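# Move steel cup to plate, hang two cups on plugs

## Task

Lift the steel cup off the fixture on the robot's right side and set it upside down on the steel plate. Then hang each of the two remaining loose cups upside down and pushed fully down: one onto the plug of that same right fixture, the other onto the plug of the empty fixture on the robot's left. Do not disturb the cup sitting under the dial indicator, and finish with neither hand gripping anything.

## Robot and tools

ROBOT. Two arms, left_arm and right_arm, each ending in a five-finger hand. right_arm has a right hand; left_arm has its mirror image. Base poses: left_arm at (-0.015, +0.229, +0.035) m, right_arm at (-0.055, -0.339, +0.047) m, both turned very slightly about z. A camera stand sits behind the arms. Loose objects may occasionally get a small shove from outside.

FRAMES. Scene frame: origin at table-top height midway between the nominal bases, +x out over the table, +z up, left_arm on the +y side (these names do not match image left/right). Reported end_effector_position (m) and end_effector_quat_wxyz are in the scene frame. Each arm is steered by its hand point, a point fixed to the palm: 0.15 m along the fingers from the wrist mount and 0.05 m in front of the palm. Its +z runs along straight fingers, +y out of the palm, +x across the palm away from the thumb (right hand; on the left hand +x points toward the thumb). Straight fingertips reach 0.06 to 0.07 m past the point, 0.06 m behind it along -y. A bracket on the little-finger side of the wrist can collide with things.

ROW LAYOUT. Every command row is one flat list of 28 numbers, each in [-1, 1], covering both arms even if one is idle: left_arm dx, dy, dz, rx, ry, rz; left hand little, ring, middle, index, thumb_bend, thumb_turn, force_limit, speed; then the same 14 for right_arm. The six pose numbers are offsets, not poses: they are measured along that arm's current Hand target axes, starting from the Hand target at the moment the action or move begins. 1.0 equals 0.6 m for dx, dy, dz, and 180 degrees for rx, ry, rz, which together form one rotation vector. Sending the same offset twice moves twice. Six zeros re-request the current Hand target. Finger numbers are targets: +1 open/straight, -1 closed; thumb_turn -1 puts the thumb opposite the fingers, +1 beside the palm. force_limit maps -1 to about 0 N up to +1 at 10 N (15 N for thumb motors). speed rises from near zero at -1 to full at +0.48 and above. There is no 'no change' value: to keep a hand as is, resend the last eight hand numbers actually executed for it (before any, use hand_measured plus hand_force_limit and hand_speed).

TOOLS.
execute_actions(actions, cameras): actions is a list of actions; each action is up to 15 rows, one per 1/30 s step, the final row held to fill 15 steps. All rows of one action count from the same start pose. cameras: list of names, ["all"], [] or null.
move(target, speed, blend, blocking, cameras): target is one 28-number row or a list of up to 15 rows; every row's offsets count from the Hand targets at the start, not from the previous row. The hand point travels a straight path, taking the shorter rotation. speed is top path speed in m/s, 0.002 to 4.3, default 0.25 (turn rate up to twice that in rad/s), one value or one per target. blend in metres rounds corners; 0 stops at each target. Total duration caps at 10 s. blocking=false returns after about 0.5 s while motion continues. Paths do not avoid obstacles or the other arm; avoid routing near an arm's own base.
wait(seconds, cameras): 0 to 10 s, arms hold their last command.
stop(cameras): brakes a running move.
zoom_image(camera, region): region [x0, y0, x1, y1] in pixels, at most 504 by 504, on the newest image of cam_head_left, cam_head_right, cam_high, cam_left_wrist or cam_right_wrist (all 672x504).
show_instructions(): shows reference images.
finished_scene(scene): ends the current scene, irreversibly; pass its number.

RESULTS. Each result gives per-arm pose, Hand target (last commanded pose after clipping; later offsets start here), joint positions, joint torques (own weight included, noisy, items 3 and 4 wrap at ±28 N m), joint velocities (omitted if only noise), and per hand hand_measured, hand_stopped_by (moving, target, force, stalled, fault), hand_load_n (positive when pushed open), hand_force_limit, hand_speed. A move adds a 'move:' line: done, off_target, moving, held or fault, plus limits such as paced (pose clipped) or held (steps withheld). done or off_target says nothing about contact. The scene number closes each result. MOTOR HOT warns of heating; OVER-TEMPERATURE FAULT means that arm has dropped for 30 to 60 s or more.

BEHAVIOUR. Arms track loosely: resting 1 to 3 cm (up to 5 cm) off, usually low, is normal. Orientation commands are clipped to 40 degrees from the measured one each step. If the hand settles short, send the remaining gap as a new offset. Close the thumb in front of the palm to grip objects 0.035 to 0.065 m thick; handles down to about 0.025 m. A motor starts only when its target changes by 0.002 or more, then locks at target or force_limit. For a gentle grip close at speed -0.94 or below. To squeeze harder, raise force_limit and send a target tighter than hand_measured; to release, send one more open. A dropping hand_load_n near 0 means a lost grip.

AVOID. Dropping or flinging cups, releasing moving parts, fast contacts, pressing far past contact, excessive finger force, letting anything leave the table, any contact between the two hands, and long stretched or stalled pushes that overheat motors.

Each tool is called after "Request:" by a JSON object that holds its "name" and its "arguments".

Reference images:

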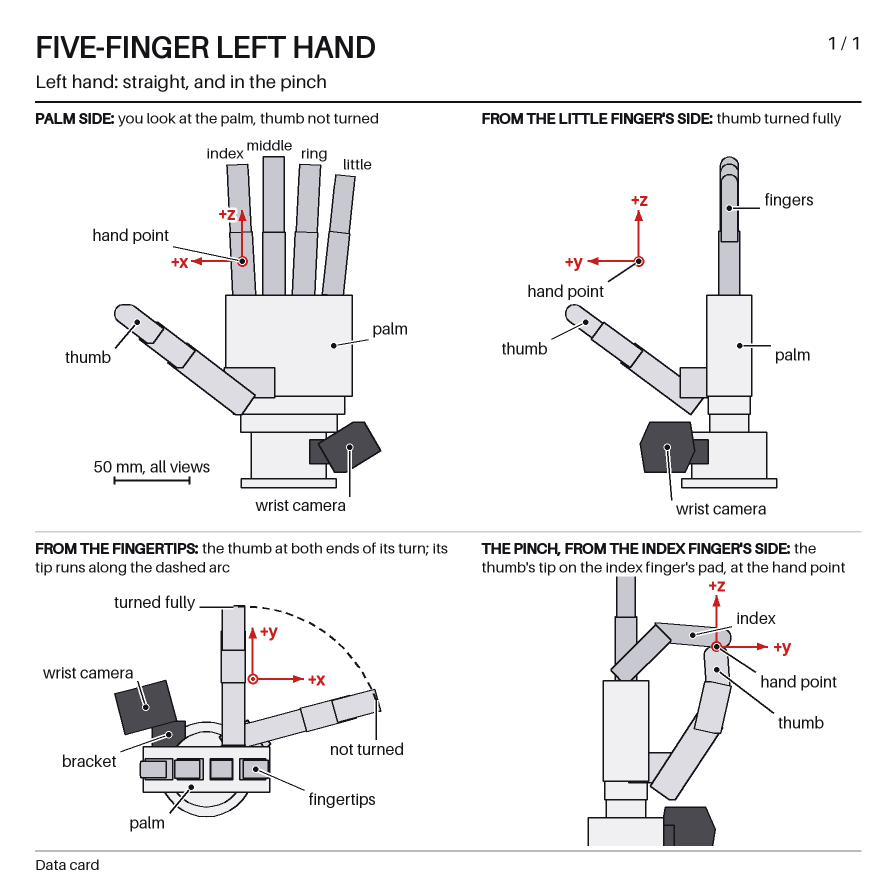

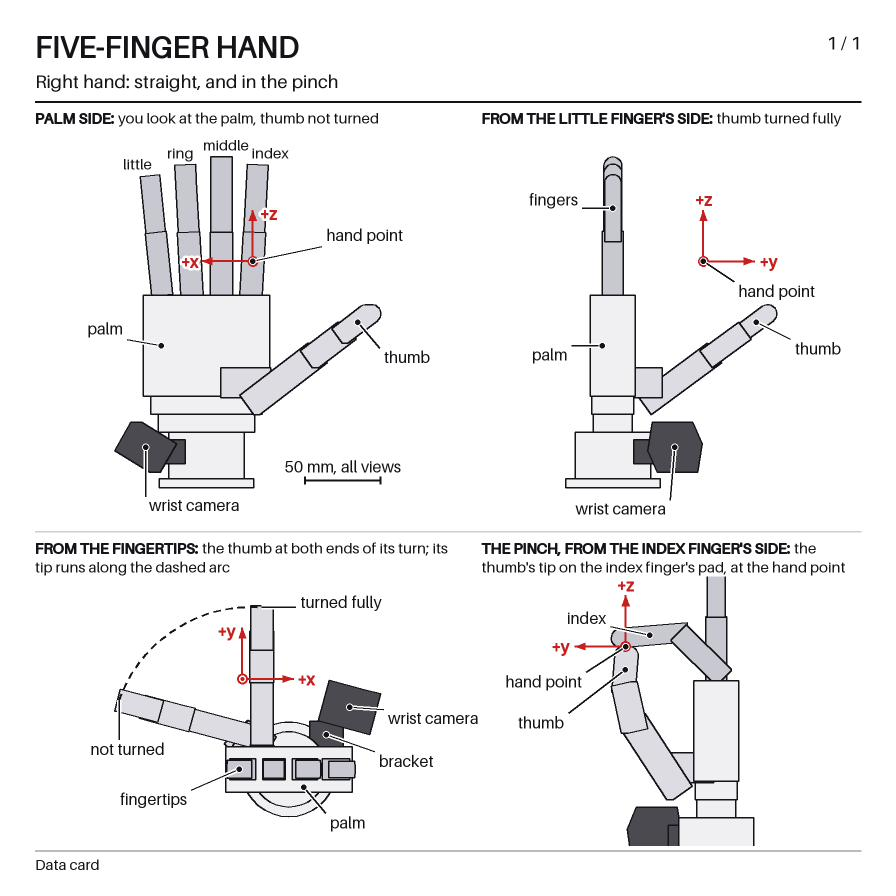

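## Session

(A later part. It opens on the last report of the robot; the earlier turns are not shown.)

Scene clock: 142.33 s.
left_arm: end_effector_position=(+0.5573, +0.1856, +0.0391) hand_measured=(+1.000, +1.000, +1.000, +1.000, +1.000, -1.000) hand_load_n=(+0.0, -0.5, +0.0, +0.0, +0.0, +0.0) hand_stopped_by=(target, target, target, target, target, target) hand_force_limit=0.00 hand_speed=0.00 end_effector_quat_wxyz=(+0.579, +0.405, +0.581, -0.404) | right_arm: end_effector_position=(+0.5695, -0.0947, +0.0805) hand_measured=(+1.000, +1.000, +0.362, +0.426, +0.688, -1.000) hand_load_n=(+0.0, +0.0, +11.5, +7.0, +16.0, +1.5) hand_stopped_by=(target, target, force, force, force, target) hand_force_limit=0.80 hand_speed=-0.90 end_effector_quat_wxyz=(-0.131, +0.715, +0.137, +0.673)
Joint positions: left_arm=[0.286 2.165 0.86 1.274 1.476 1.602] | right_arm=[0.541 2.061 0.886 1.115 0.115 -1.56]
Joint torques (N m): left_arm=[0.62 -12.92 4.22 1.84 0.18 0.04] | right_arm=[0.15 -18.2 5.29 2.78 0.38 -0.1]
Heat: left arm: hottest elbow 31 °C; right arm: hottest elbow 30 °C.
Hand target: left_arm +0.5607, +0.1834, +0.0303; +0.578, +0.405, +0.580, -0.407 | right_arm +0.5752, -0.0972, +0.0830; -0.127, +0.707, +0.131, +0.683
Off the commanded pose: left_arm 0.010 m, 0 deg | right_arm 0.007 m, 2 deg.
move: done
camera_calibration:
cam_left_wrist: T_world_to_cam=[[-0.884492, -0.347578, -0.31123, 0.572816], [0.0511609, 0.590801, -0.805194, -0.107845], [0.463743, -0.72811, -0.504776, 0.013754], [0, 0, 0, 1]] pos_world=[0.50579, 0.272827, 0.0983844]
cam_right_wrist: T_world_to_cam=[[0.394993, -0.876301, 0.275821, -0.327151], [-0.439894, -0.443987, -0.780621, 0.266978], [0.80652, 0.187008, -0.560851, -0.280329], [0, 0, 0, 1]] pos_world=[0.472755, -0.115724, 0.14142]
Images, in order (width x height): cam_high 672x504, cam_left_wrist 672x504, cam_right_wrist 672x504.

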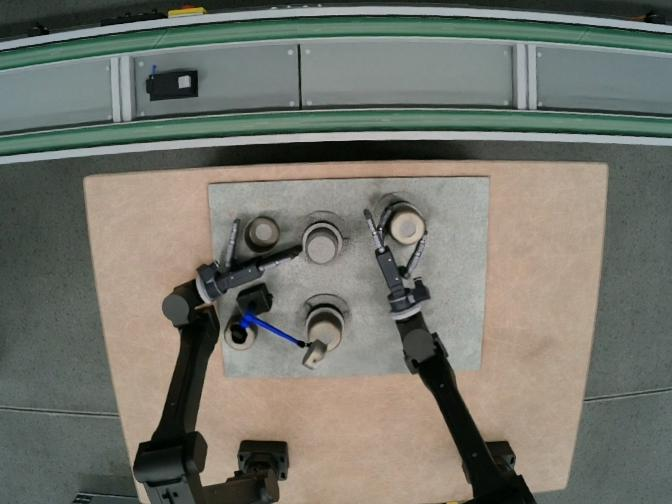

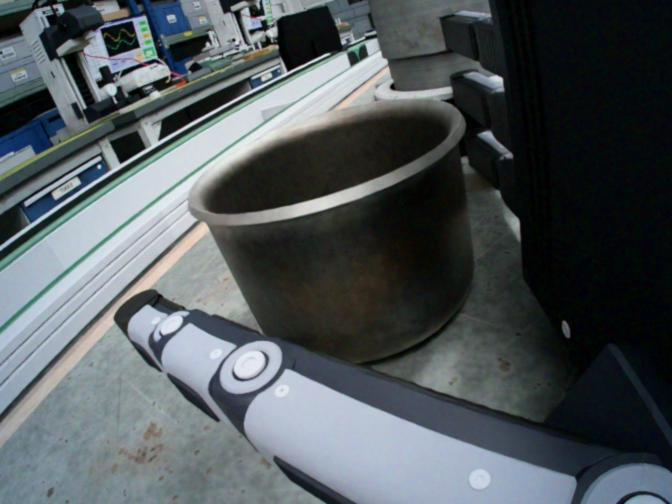

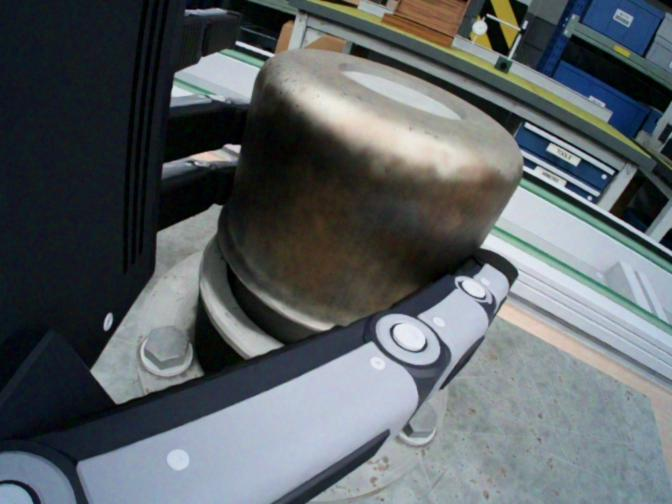

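Request:
{"name": "move", "arguments": {"target": [[0.0105,0,0,0,0,0,1,1,1,1,1,-1,0,0,0.0574,0.0053,0.021,0,0.012,0,1,1,0,0,0.2,-1,0.8,-0.9],[0.0105,0,0,0,0,0,1,1,0,0,0.2,-1,0.8,-0.88,0.0824,0.0053,0.021,0,0.015,0,1,1,0,0,0.2,-1,0.8,-0.9]], "speed": 0.03, "cameras": ["cam_high","cam_left_wrist","cam_right_wrist"]}}

Scene clock: 152.83 s.
left_arm: end_effector_position=(+0.5552, +0.1839, +0.0315) hand_measured=(+1.000, +1.000, +0.334, +0.324, +0.682, -1.000) hand_load_n=(+0.0, +0.0, +6.5, +12.5, +23.0, +0.5) hand_stopped_by=(target, target, force, force, force, target) hand_force_limit=0.80 hand_speed=-0.88 end_effector_quat_wxyz=(+0.578, +0.408, +0.579, -0.405) | right_arm: end_effector_position=(+0.5705, -0.0938, +0.0878) hand_measured=(+1.000, +1.000, +0.362, +0.426, +0.688, -1.000) hand_load_n=(+0.0, +0.0, +9.0, +5.0, +16.5, +3.0) hand_stopped_by=(target, target, force, force, force, target) hand_force_limit=0.80 hand_speed=-0.90 end_effector_quat_wxyz=(-0.132, +0.717, +0.137, +0.670)
Joint positions: left_arm=[0.285 2.186 0.862 1.295 1.481 1.602] | right_arm=[0.541 2.036 0.887 1.082 0.112 -1.557]
Joint torques (N m): left_arm=[-0.15 -13.74 4.44 1.74 -0.11 0.01] | right_arm=[-0.62 -23.3 6.94 1.96 0.18 -0.18]
Heat: left arm: hottest elbow 30 °C; right arm: hottest elbow 30 °C.
Hand target: left_arm +0.5607, +0.1834, +0.0240; +0.578, +0.405, +0.580, -0.406 | right_arm +0.5898, -0.0949, +0.1319; -0.130, +0.691, +0.128, +0.699
Off the commanded pose: left_arm 0.009 m, 0 deg | right_arm 0.048 m, 5 deg.
move: off_target (right_arm); target 2's new numbers were sent with left_arm's hand 0.015 m and 1 deg from that target
camera_calibration:
cam_left_wrist: T_world_to_cam=[[-0.886585, -0.341479, -0.312025, 0.567901], [0.0559003, 0.590513, -0.80509, -0.115451], [0.459176, -0.731223, -0.504451, 0.0127538], [0, 0, 0, 1]] pos_world=[0.504089, 0.271427, 0.0906844]
cam_right_wrist: T_world_to_cam=[[0.399112, -0.875328, 0.272967, -0.330741], [-0.44548, -0.445324, -0.776681, 0.276279], [0.80141, 0.188382, -0.567675, -0.273614], [0, 0, 0, 1]] pos_world=[0.474356, -0.114929, 0.149539]
Images, in order (width x height): cam_high 672x504, cam_left_wrist 672x504, cam_right_wrist 672x504.

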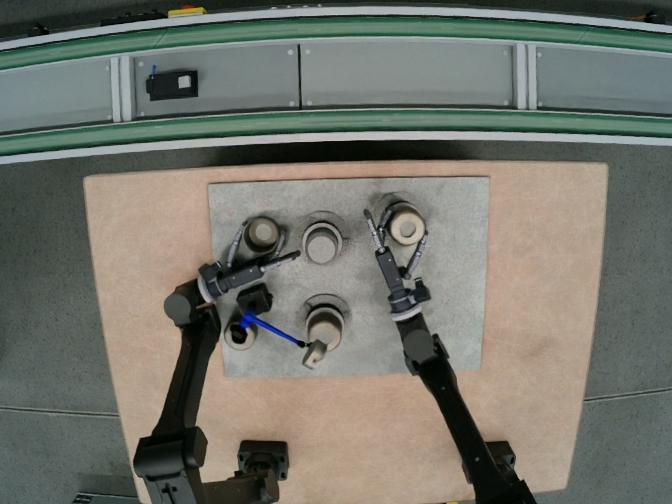

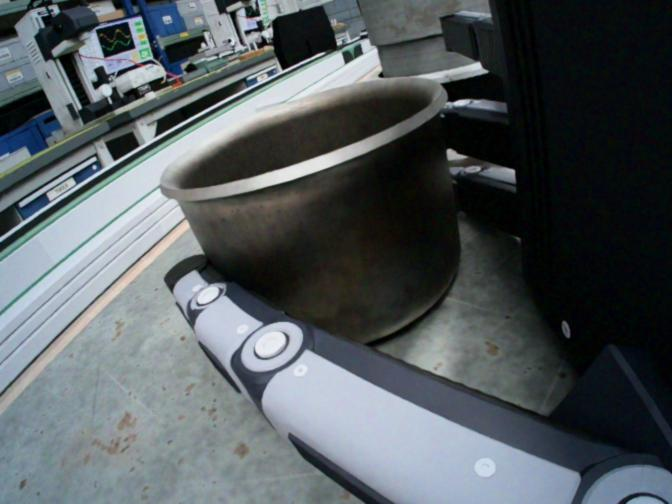

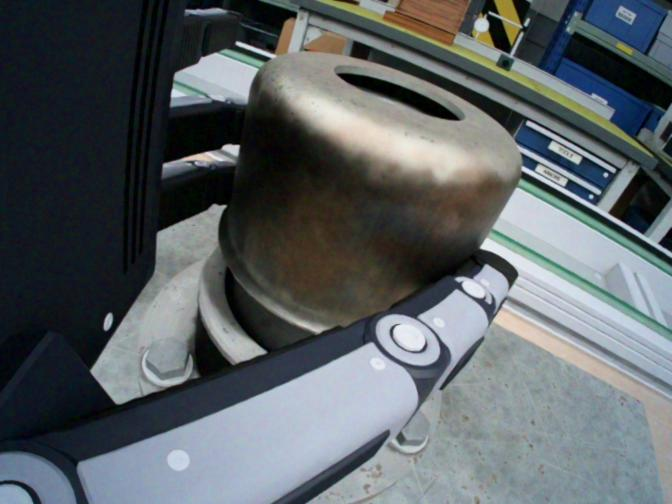

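Request:
{"name": "move", "arguments": {"target": [[-0.3167,0.002,0,0,0,0,1,1,0,0,0.2,-1,0.8,-0.88,0.03,0,0,0,0.003,0,1,1,0,0,0.2,-1,0.8,-0.9],[-0.3167,0.002,0,0,0,-0.5,1,1,0,0,0.2,-1,0.8,-0.88,0.06,0,0,0,0.006,0,1,1,0,0,0.2,-1,0.8,-0.9]], "speed": [0.12,0.4], "cameras": ["cam_high","cam_left_wrist","cam_right_wrist","cam_head_right"]}}

Scene clock: 164.93 s.
left_arm: end_effector_position=(+0.5606, +0.1776, +0.2203) hand_measured=(+1.000, +1.000, +0.334, +0.324, +0.682, -1.000) hand_load_n=(+0.0, +0.0, +6.0, +11.5, +23.5, +0.5) hand_stopped_by=(target, target, force, force, force, target) hand_force_limit=0.80 hand_speed=-0.88 end_effector_quat_wxyz=(+0.123, -0.116, +0.701, -0.693) | right_arm: end_effector_position=(+0.5704, -0.0937, +0.0983) hand_measured=(+1.000, +1.000, +0.362, +0.424, +0.688, -1.000) hand_load_n=(+0.0, +0.5, +10.0, +5.0, +14.5, +7.0) hand_stopped_by=(target, target, force, force, force, target) hand_force_limit=0.80 hand_speed=-0.90 end_effector_quat_wxyz=(-0.136, +0.727, +0.130, +0.661)
Joint positions: left_arm=[0.285 1.809 1.174 0.526 1.488 0.12] | right_arm=[0.54 1.991 0.887 1.013 0.114 -1.535]
Joint torques (N m): left_arm=[1.96 -15.03 7.13 2.14 0.33 -0.07] | right_arm=[-0.56 -25.99 6.93 2.59 0.22 -0.43]
Heat: left arm: hottest elbow 30 °C; right arm: hottest elbow 30 °C.
Hand target: left_arm +0.5624, +0.1839, +0.2140; +0.121, -0.123, +0.697, -0.696 | right_arm +0.5894, -0.0953, +0.1680; -0.131, +0.684, +0.126, +0.706
Off the commanded pose: left_arm 0.009 m, 1 deg | right_arm 0.072 m, 7 deg.
move: off_target (right_arm)
camera_calibration:
cam_left_wrist: T_world_to_cam=[[-0.292465, -0.134952, 0.946706, -0.0175715], [-0.9369, 0.238719, -0.255406, 0.537889], [-0.191529, -0.961666, -0.196253, 0.438683], [0, 0, 0, 1]] pos_world=[0.582829, 0.29109, 0.240108]
cam_right_wrist: T_world_to_cam=[[0.403174, -0.879367, 0.253307, -0.334263], [-0.469379, -0.436331, -0.767658, 0.298079], [0.785579, 0.190603, -0.588674, -0.256339], [0, 0, 0, 1]] pos_world=[0.476052, -0.11502, 0.162594]
Images, in order (width x height): cam_head_right 672x504, cam_high 672x504, cam_left_wrist 672x504, cam_right_wrist 672x504.

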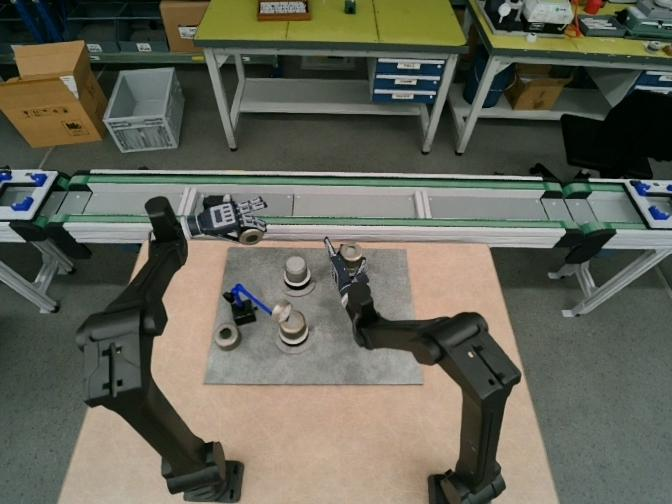

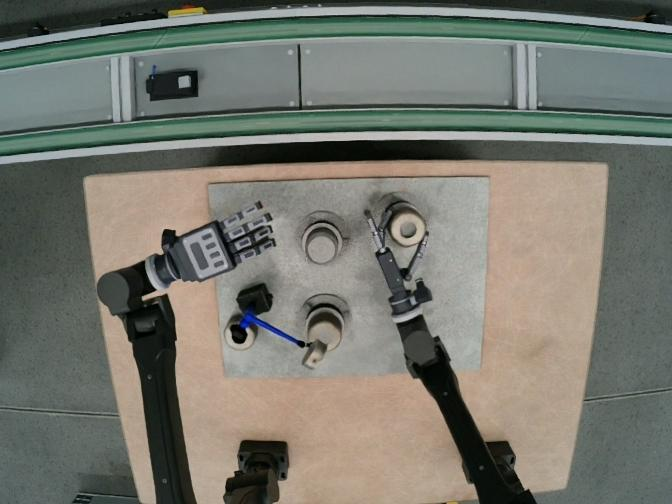

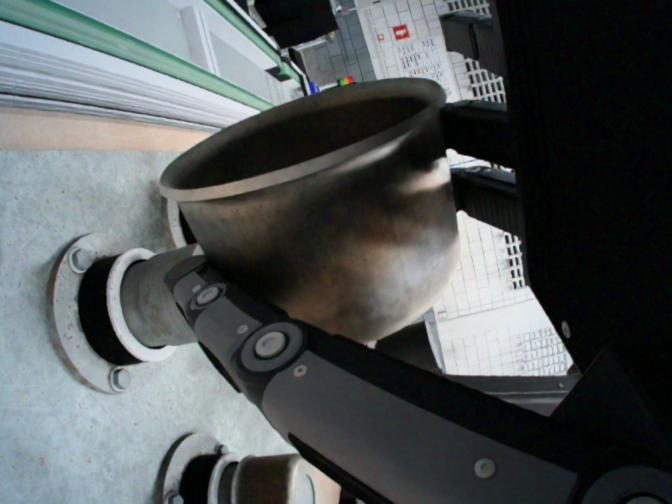

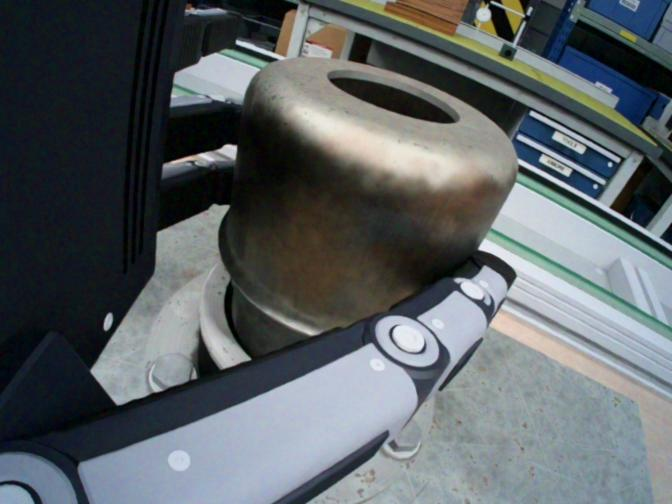

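Request:
{"name": "move", "arguments": {"target": [[0,-0.02,0,0,0,-0.5,1,1,0,0,0.2,-1,0.8,-0.88,0.02,0,0,0,0.003,0,1,1,0,0,0.2,-1,0.8,-0.9],[0.1266,-0.01,0.174,0,0,-0.5,1,1,0,0,0.2,-1,0.8,-0.88,0.04,0,0,0,0.003,0,1,1,0,0,0.2,-1,0.8,-0.9]], "speed": [0.4,0.12], "cameras": ["cam_high","cam_left_wrist","cam_right_wrist","cam_head_right","cam_head_left"]}}

Scene clock: 178.07 s.
left_arm: end_effector_position=(+0.5270, +0.0608, +0.2171) hand_measured=(+1.000, +1.000, +0.334, +0.324, +0.682, -1.000) hand_load_n=(+0.0, +0.0, +6.5, +12.0, +23.0, -0.5) hand_stopped_by=(target, target, force, force, force, target) hand_force_limit=0.80 hand_speed=-0.88 end_effector_quat_wxyz=(+0.403, +0.580, -0.409, +0.578) | right_arm: end_effector_position=(+0.5747, -0.0950, +0.1565) hand_measured=(+1.000, +1.000, +0.362, +0.424, +0.688, -1.000) hand_load_n=(+0.0, +0.0, +8.5, +0.0, +11.5, +3.5) hand_stopped_by=(target, target, force, force, force, target) hand_force_limit=0.80 hand_speed=-0.90 end_effector_quat_wxyz=(-0.136, +0.702, +0.127, +0.687)
Joint positions: left_arm=[0.095 1.953 1.042 0.887 1.29 -1.542] | right_arm=[0.537 1.891 0.887 0.984 0.117 -1.552]
Joint torques (N m): left_arm=[0.44 -16.38 5.38 2.15 0.03 -0.25] | right_arm=[-0.21 -21.25 7.9 1.83 0 -0.28]
Heat: left arm: hottest elbow 31 °C; right arm: hottest elbow 30 °C.
Hand target: left_arm +0.5265, +0.0598, +0.2201; +0.407, +0.580, -0.405, +0.578 | right_arm +0.5887, -0.0954, +0.1921; -0.132, +0.681, +0.126, +0.709
Off the commanded pose: left_arm 0.003 m, 1 deg | right_arm 0.038 m, 4 deg.
move: off_target (right_arm)
camera_calibration:
cam_left_wrist: T_world_to_cam=[[0.900052, 0.300519, 0.315586, -0.558015], [-0.420705, 0.41037, 0.809076, 0.0199417], [0.113635, -0.860979, 0.495784, 0.00212021], [0, 0, 0, 1]] pos_world=[0.510391, 0.161336, 0.158916]
cam_right_wrist: T_world_to_cam=[[0.380334, -0.886244, 0.264418, -0.341117], [-0.417383, -0.419613, -0.80605, 0.321798], [0.825311, 0.196205, -0.529496, -0.256755], [0, 0, 0, 1]] pos_world=[0.475954, -0.116906, 0.213632]

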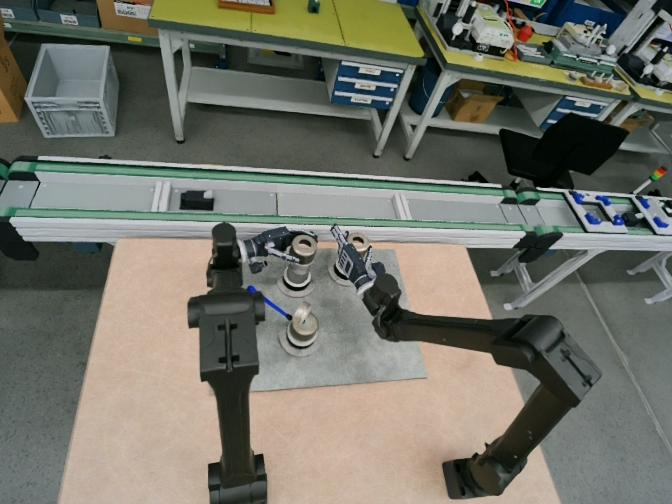

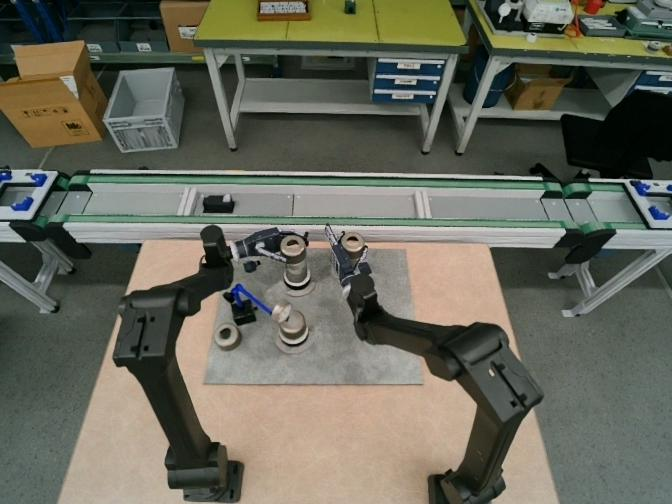

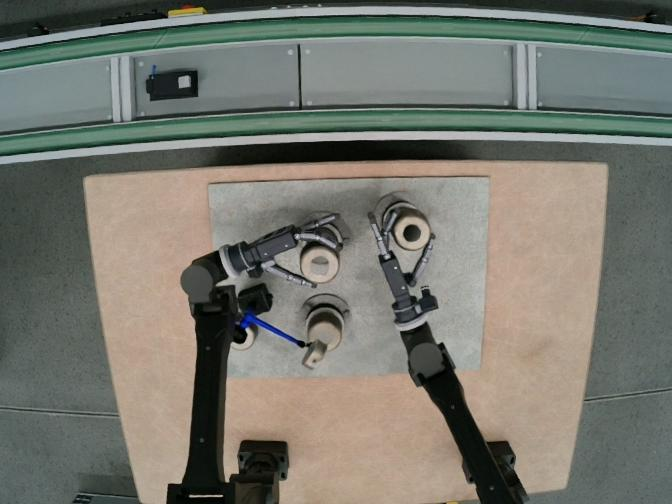

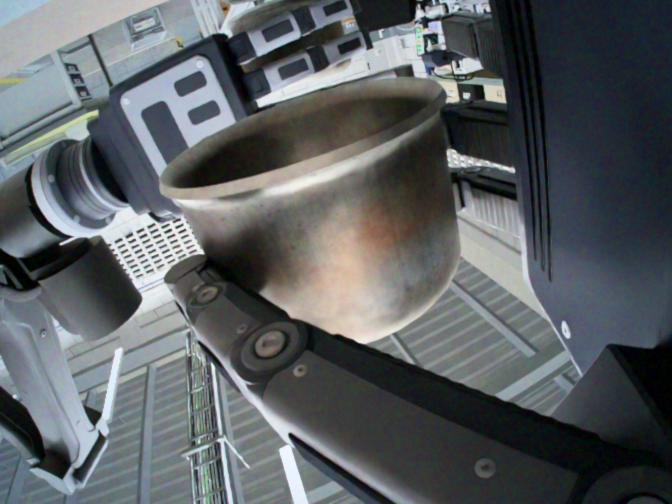

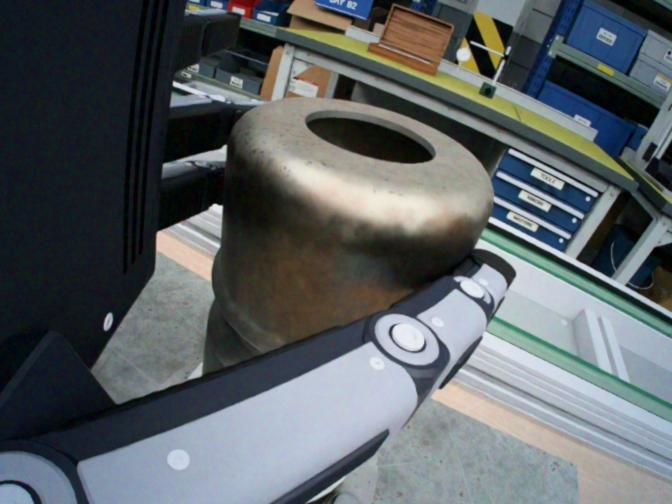

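Request:
{"name": "zoom_image", "arguments": {"camera": "cam_high", "region": [260, 180, 380, 300]}}

Request:
{"name": "zoom_image", "arguments": {"camera": "cam_head_left", "region": [240, 200, 360, 320]}}

Request:
{"name": "zoom_image", "arguments": {"camera": "cam_head_right", "region": [240, 200, 360, 320]}}

Scaled by 4.200 from the camera's 672x504 image, which has a finer 960x720 frame.

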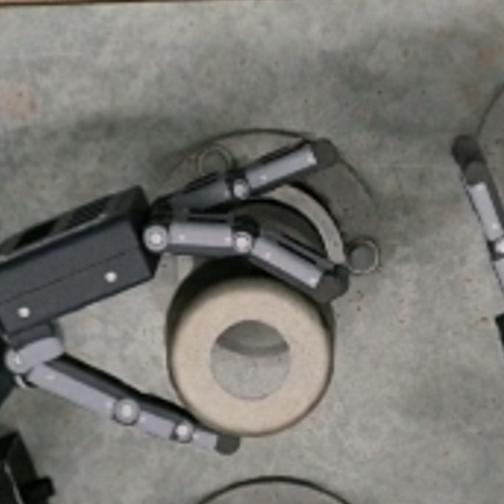

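Scaled by 4.200 from the camera's 672x504 image, which has a finer 960x720 frame.

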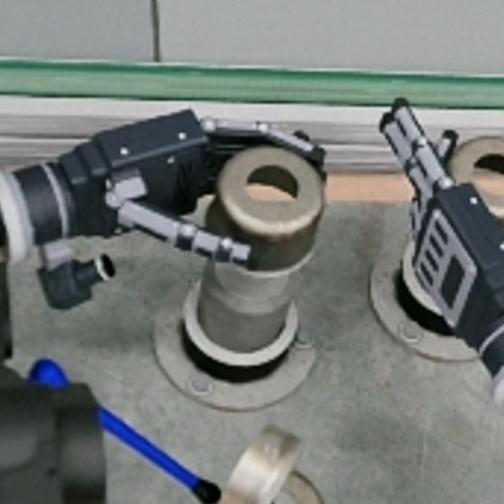

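Scaled by 4.200 from the camera's 672x504 image, which has a finer 960x720 frame.

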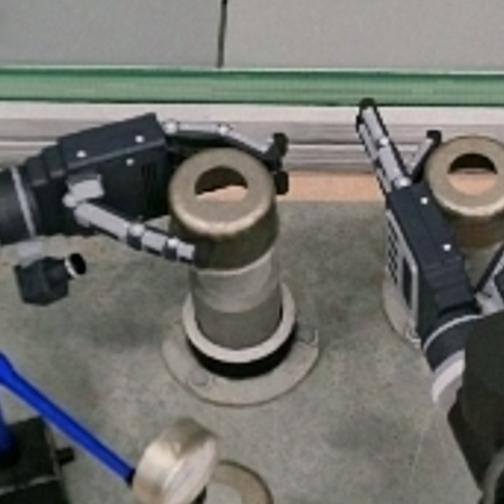

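Request:
{"name": "move", "arguments": {"target": [[-0.03,-0.0066,0.0099,0,0,0,1,1,0,0,0.2,-1,0.8,-0.88,0.0045,0.0192,-0.1125,0,-0.01,0,1,1,0,0,0.2,-1,0.8,-0.9],[-0.105,-0.0066,0.0099,0,0,0,1,1,0,0,0.2,-1,0.8,-0.88,-0.1058,0.063,-0.352,0,-0.024,0,1,1,0,0,0.2,-1,0.8,-0.9]], "speed": 0.12, "blend": [0.02,0], "cameras": ["cam_high","cam_left_wrist","cam_right_wrist","cam_head_right"]}}

Request:
{"name": "zoom_image", "arguments": {"camera": "cam_high", "region": [260, 180, 380, 300]}}

Request:
{"name": "zoom_image", "arguments": {"camera": "cam_head_right", "region": [240, 200, 360, 320]}}

Scene clock: 201.47 s.
left_arm: end_effector_position=(+0.5355, +0.0621, +0.1871) hand_measured=(+1.000, +1.000, +0.334, +0.324, +0.682, -1.000) hand_load_n=(+0.0, +0.0, +6.5, +12.0, +23.0, -0.5) hand_stopped_by=(target, target, force, force, force, target) hand_force_limit=0.80 hand_speed=-0.88 end_effector_quat_wxyz=(+0.385, +0.563, -0.420, +0.598) | right_arm: end_effector_position=(+0.4025, -0.2031, +0.1094) hand_measured=(+1.000, +1.000, +0.362, +0.424, +0.688, -1.000) hand_load_n=(+0.0, +0.0, +8.5, +0.0, +12.0, +4.0) hand_stopped_by=(target, target, force, force, force, target) hand_force_limit=0.80 hand_speed=-0.90 end_effector_quat_wxyz=(-0.131, +0.722, +0.131, +0.667)
Joint positions: left_arm=[0.096 2.044 1.067 1.02 1.281 -1.544] | right_arm=[0.489 1.742 0.323 1.342 0.071 -1.552]
Joint torques (N m): left_arm=[-0.44 -12.04 4.33 2.28 -0.01 -0.14] | right_arm=[-0.26 -10.99 2.93 3.4 -0.05 -0.19]
Heat: left arm: hottest elbow 31 °C; right arm: hottest elbow 31 °C.
Hand target: left_arm +0.5320, +0.0555, +0.1570; +0.407, +0.580, -0.405, +0.578 | right_arm +0.4076, -0.2055, +0.1199; -0.127, +0.707, +0.131, +0.683
Off the commanded pose: left_arm 0.031 m, 4 deg | right_arm 0.012 m, 3 deg.
move: off_target (left_arm, right_arm)
camera_calibration:
cam_left_wrist: T_world_to_cam=[[0.874467, 0.30865, 0.374222, -0.554407], [-0.476559, 0.402626, 0.781527, 0.0827866], [0.0905467, -0.861759, 0.499173, 0.0289563], [0, 0, 0, 1]] pos_world=[0.521641, 0.162739, 0.128317]
cam_right_wrist: T_world_to_cam=[[0.392942, -0.880436, 0.265384, -0.362996], [-0.459647, -0.438014, -0.772573, 0.176241], [0.796443, 0.181593, -0.576803, -0.104594], [0, 0, 0, 1]] pos_world=[0.306948, -0.223406, 0.172163]
Images, in order (width x height): cam_head_right 672x504, cam_high 672x504, cam_left_wrist 672x504, cam_right_wrist 672x504.

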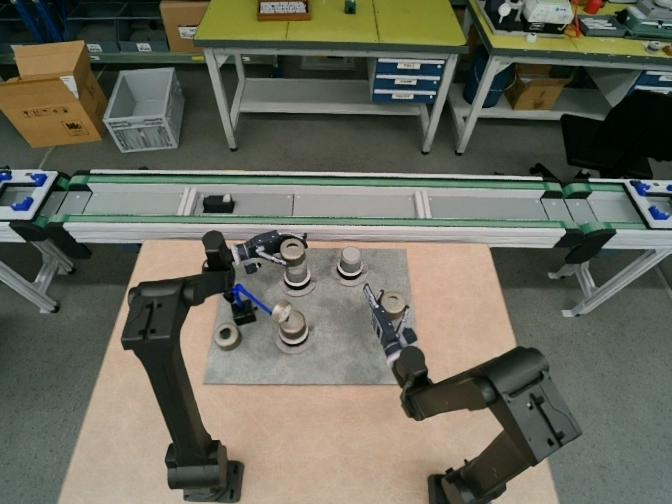

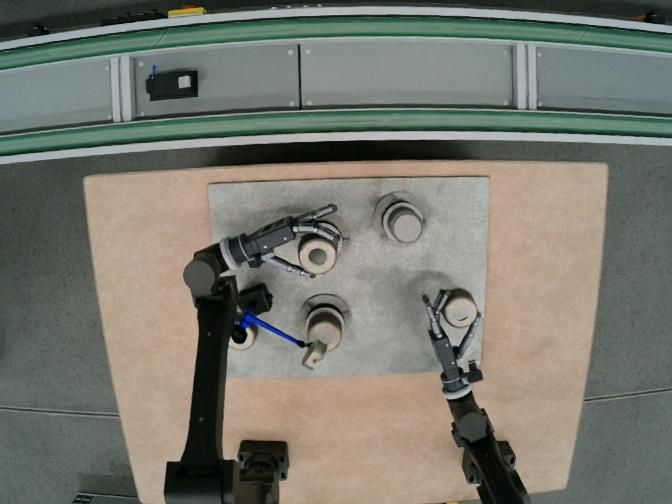

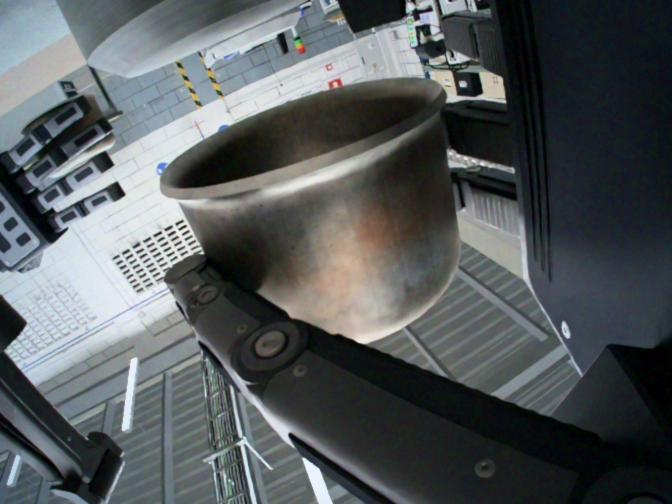

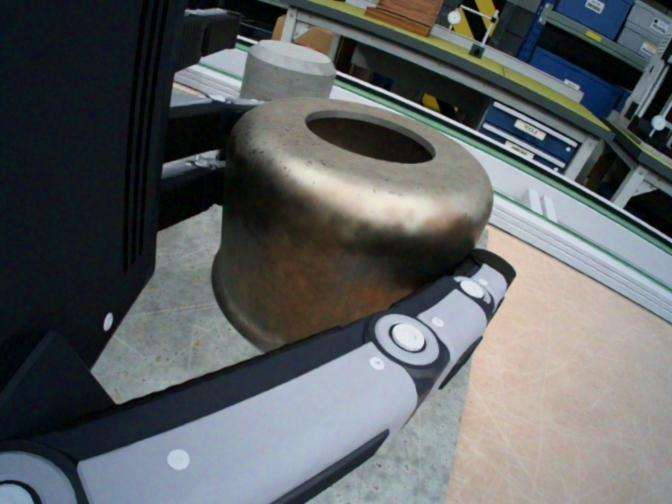

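Scaled by 4.200 from the camera's 672x504 image, which has a finer 960x720 frame.

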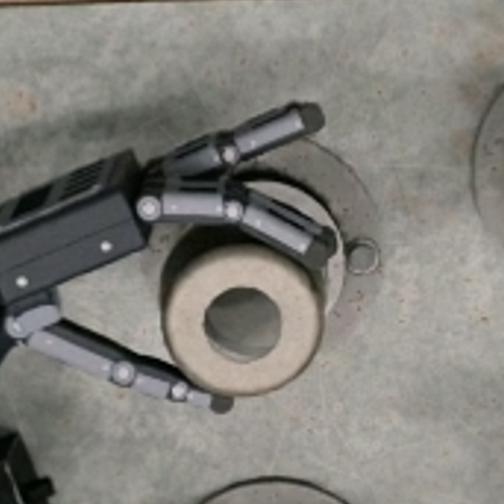

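Scaled by 4.200 from the camera's 672x504 image, which has a finer 960x720 frame.

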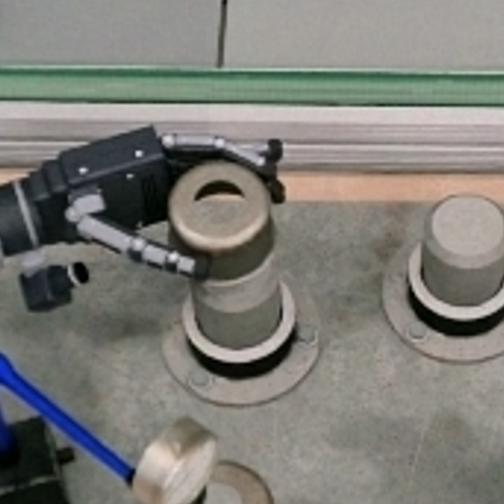

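Request:
{"name": "wait", "arguments": {"seconds": 0.1, "cameras": ["cam_head_left","cam_high"]}}

Request:
{"name": "zoom_image", "arguments": {"camera": "cam_head_left", "region": [180, 200, 360, 380]}}

Request:
{"name": "zoom_image", "arguments": {"camera": "cam_high", "region": [170, 180, 370, 380]}}

Scene clock: 206.17 s.
left_arm: end_effector_position=(+0.5355, +0.0621, +0.1871) hand_measured=(+1.000, +1.000, +0.334, +0.324, +0.682, -1.000) hand_load_n=(+0.0, +0.0, +6.5, +12.0, +23.0, -0.5) hand_stopped_by=(target, target, force, force, force, target) hand_force_limit=0.80 hand_speed=-0.88 end_effector_quat_wxyz=(+0.385, +0.563, -0.420, +0.598) | right_arm: end_effector_position=(+0.4025, -0.2031, +0.1094) hand_measured=(+1.000, +1.000, +0.362, +0.424, +0.688, -1.000) hand_load_n=(+0.0, +0.0, +9.0, +0.0, +12.0, +4.0) hand_stopped_by=(target, target, force, force, force, target) hand_force_limit=0.80 hand_speed=-0.90 end_effector_quat_wxyz=(-0.131, +0.722, +0.131, +0.667)
Joint positions: left_arm=[0.096 2.044 1.067 1.02 1.281 -1.544] | right_arm=[0.489 1.742 0.323 1.342 0.071 -1.552]
Joint torques (N m): left_arm=[-0.09 -12.04 4.12 2.18 0.07 -0.16] | right_arm=[-0.32 -10.93 2.93 3.44 -0.04 -0.19]
Heat: left arm: hottest elbow 30 °C; right arm: hottest elbow 31 °C.
Hand target: left_arm +0.5320, +0.0555, +0.1570; +0.407, +0.580, -0.405, +0.578 | right_arm +0.4076, -0.2055, +0.1199; -0.127, +0.707, +0.131, +0.683
Off the commanded pose: left_arm 0.031 m, 4 deg | right_arm 0.012 m, 3 deg.
wait: 0.10 s; at rest from the start
Images, in order (width x height): cam_head_left 672x504, cam_high 672x504.

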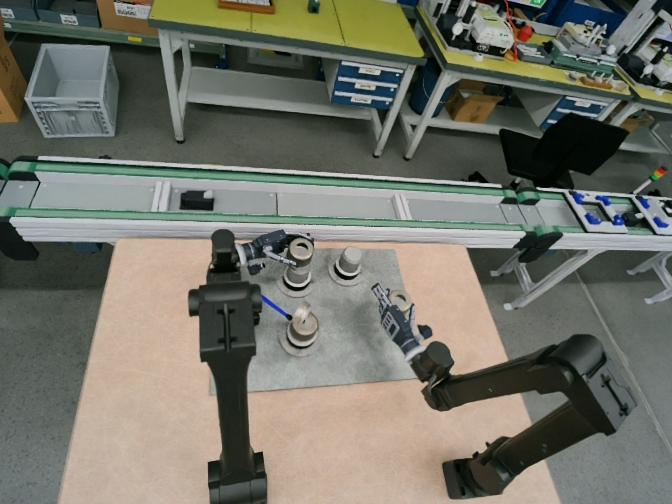

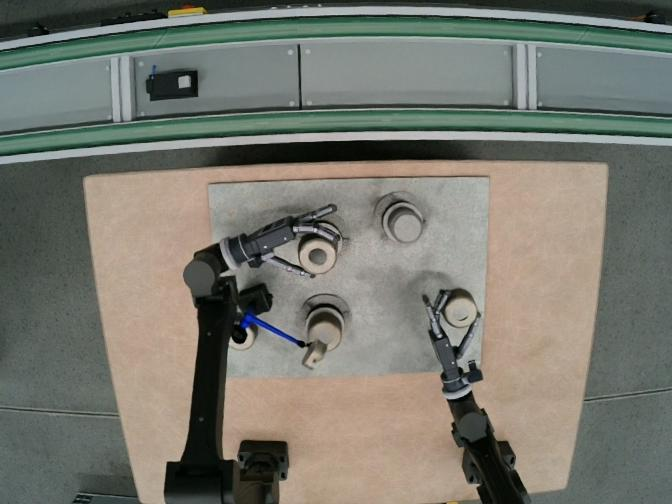

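Scaled by 2.800 from the camera's 672x504 image, which has a finer 960x720 frame.

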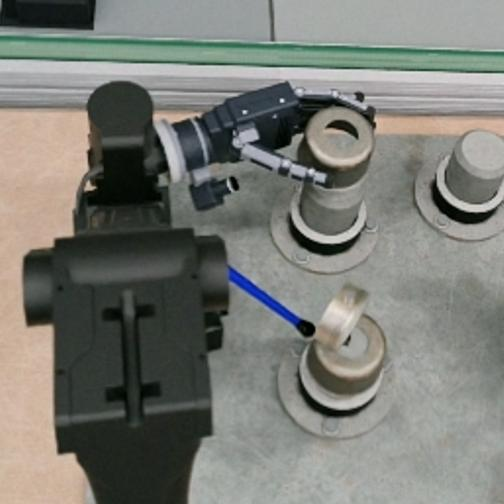

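Scaled by 2.520 from the camera's 672x504 image, which has a finer 960x720 frame.

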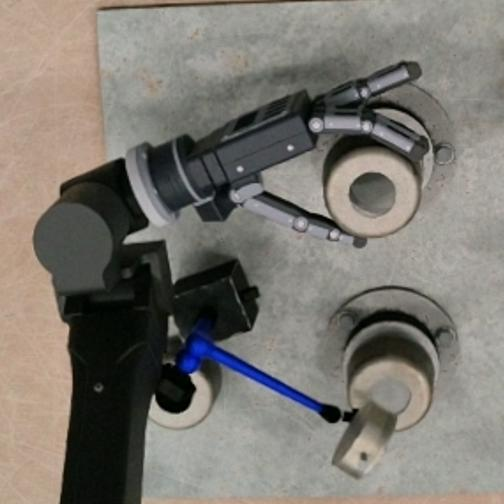

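Request:
{"name": "move", "arguments": {"target": [[0.0717,0.0023,-0.0035,0,0,0,1,1,0,0,0.2,-1,0.8,-0.88,-0.06,0,0.002,0,0,0,1,1,0,0,0.2,-1,0.8,-0.9],[0.0717,0.0023,-0.0035,-0.0667,0,0,1,1,0,0,0.2,-1,0.8,-0.88,-0.1282,0,0.0044,0,0,0,1,1,0,0,0.2,-1,0.8,-0.9]], "speed": 0.1, "blend": [0.01,0], "cameras": ["cam_high","cam_left_wrist","cam_right_wrist","cam_head_right","cam_head_left"]}}

Request:
{"name": "zoom_image", "arguments": {"camera": "cam_high", "region": [170, 180, 370, 380]}}

Request:
{"name": "zoom_image", "arguments": {"camera": "cam_head_right", "region": [240, 200, 360, 320]}}

Scene clock: 229.13 s.
left_arm: end_effector_position=(+0.5203, +0.0619, +0.1969) hand_measured=(+1.000, +1.000, +0.334, +0.324, +0.682, -1.000) hand_load_n=(+0.0, +0.0, +7.0, +12.0, +23.0, -0.5) hand_stopped_by=(target, target, force, force, force, target) hand_force_limit=0.80 hand_speed=-0.88 end_effector_quat_wxyz=(+0.462, +0.539, -0.459, +0.534) | right_arm: end_effector_position=(+0.3993, -0.2055, +0.0381) hand_measured=(+1.000, +1.000, +0.362, +0.424, +0.688, -1.000) hand_load_n=(+0.0, +0.0, +8.0, +0.0, +12.0, +3.5) hand_stopped_by=(target, target, force, force, force, target) hand_force_limit=0.80 hand_speed=-0.90 end_effector_quat_wxyz=(-0.123, +0.742, +0.135, +0.645)
Joint positions: left_arm=[0.089 2.052 1.144 0.877 1.479 -1.548] | right_arm=[0.489 2.036 0.356 1.542 0.075 -1.552]
Joint torques (N m): left_arm=[-0.44 -16.03 8.36 1.18 0.37 -0.12] | right_arm=[0.09 -11.81 1.87 3.04 0.13 -0.08]
Heat: left arm: hottest elbow 29 °C; right arm: hottest elbow 29 °C.
Hand target: left_arm +0.5301, +0.0569, +0.2000; +0.465, +0.534, -0.464, +0.533 | right_arm +0.4076, -0.2054, +0.0430; -0.127, +0.707, +0.131, +0.683
Off the commanded pose: left_arm 0.011 m, 1 deg | right_arm 0.009 m, 6 deg.
joint sent to its limit (right arm) — joint 4 (wrist pitch), upper limit. The joint targets are off in orientation, not in position.
move: off_target (left_arm, right_arm)
camera_calibration:
cam_left_wrist: T_world_to_cam=[[0.945311, 0.122786, 0.302177, -0.55581], [-0.322593, 0.488797, 0.810562, -0.0232534], [-0.048177, -0.863714, 0.501675, 0.097046], [0, 0, 0, 1]] pos_world=[0.522588, 0.163432, 0.138116]
cam_right_wrist: T_world_to_cam=[[0.403999, -0.874971, 0.266853, -0.348275], [-0.502301, -0.455995, -0.734686, 0.130568], [0.764512, 0.162772, -0.62372, -0.132057], [0, 0, 0, 1]] pos_world=[0.307247, -0.223696, 0.106498]

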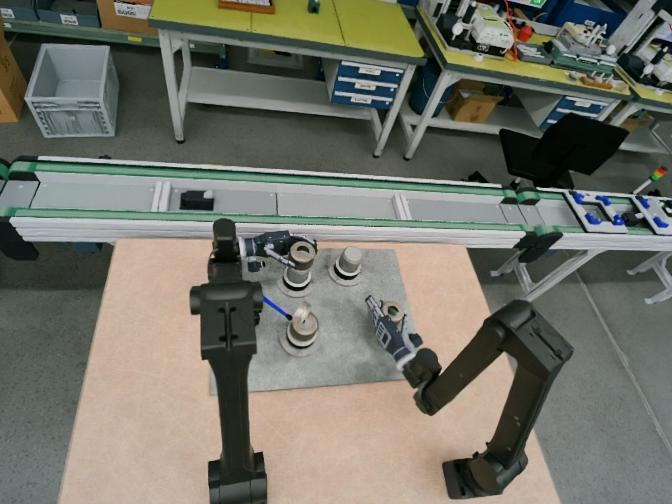

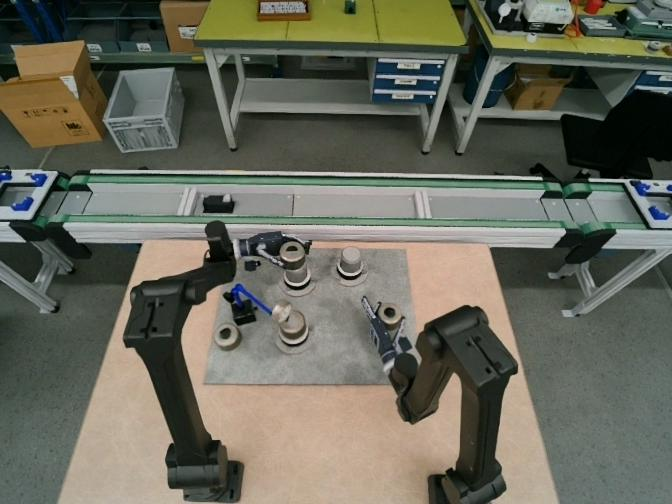

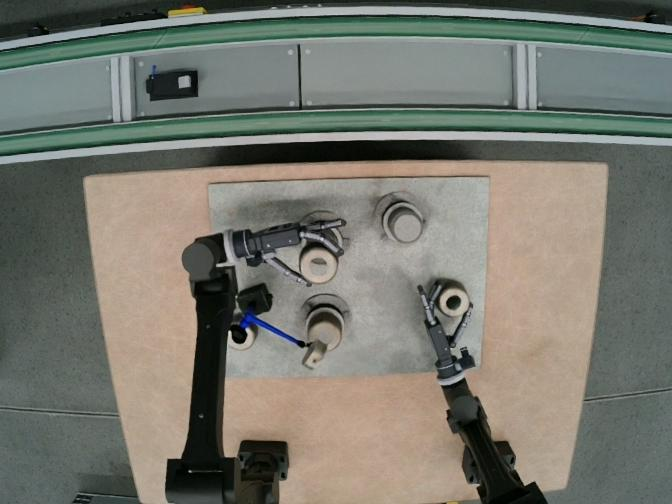

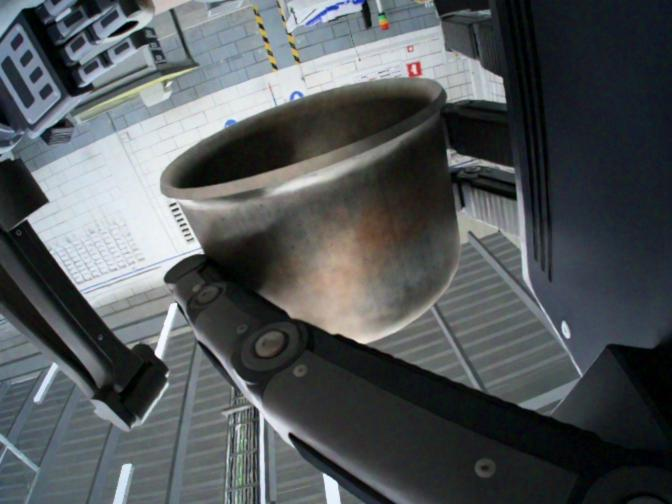

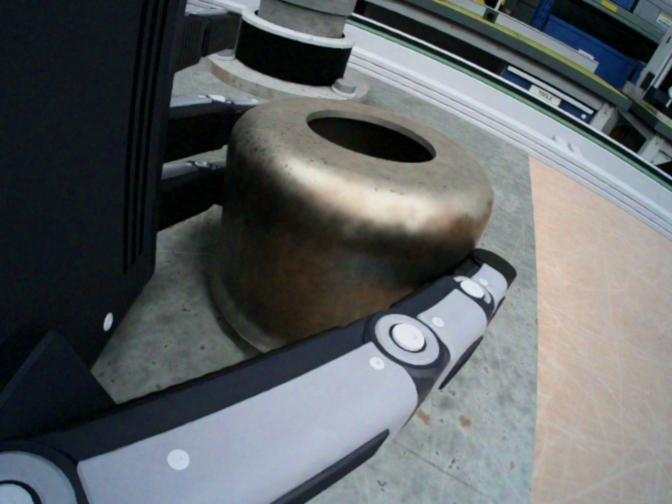

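Scaled by 2.520 from the camera's 672x504 image, which has a finer 960x720 frame.

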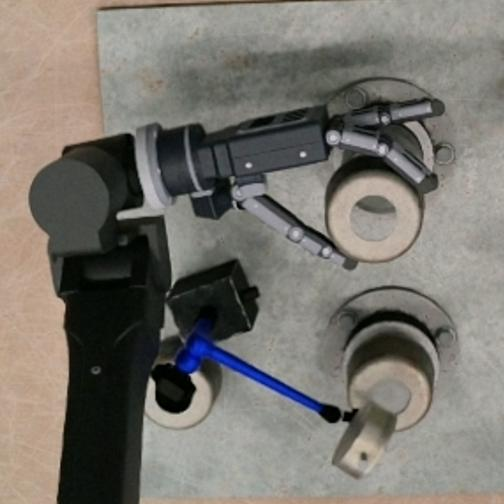

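Scaled by 4.200 from the camera's 672x504 image, which has a finer 960x720 frame.

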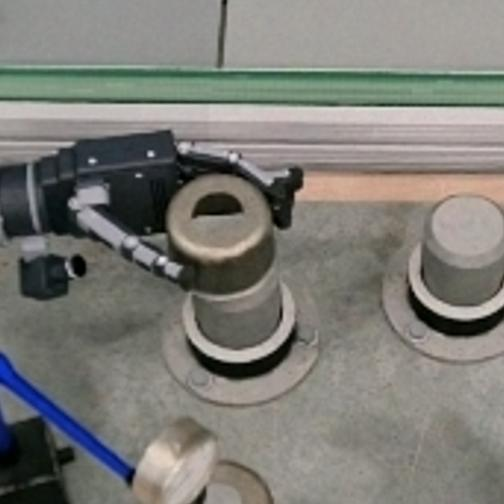

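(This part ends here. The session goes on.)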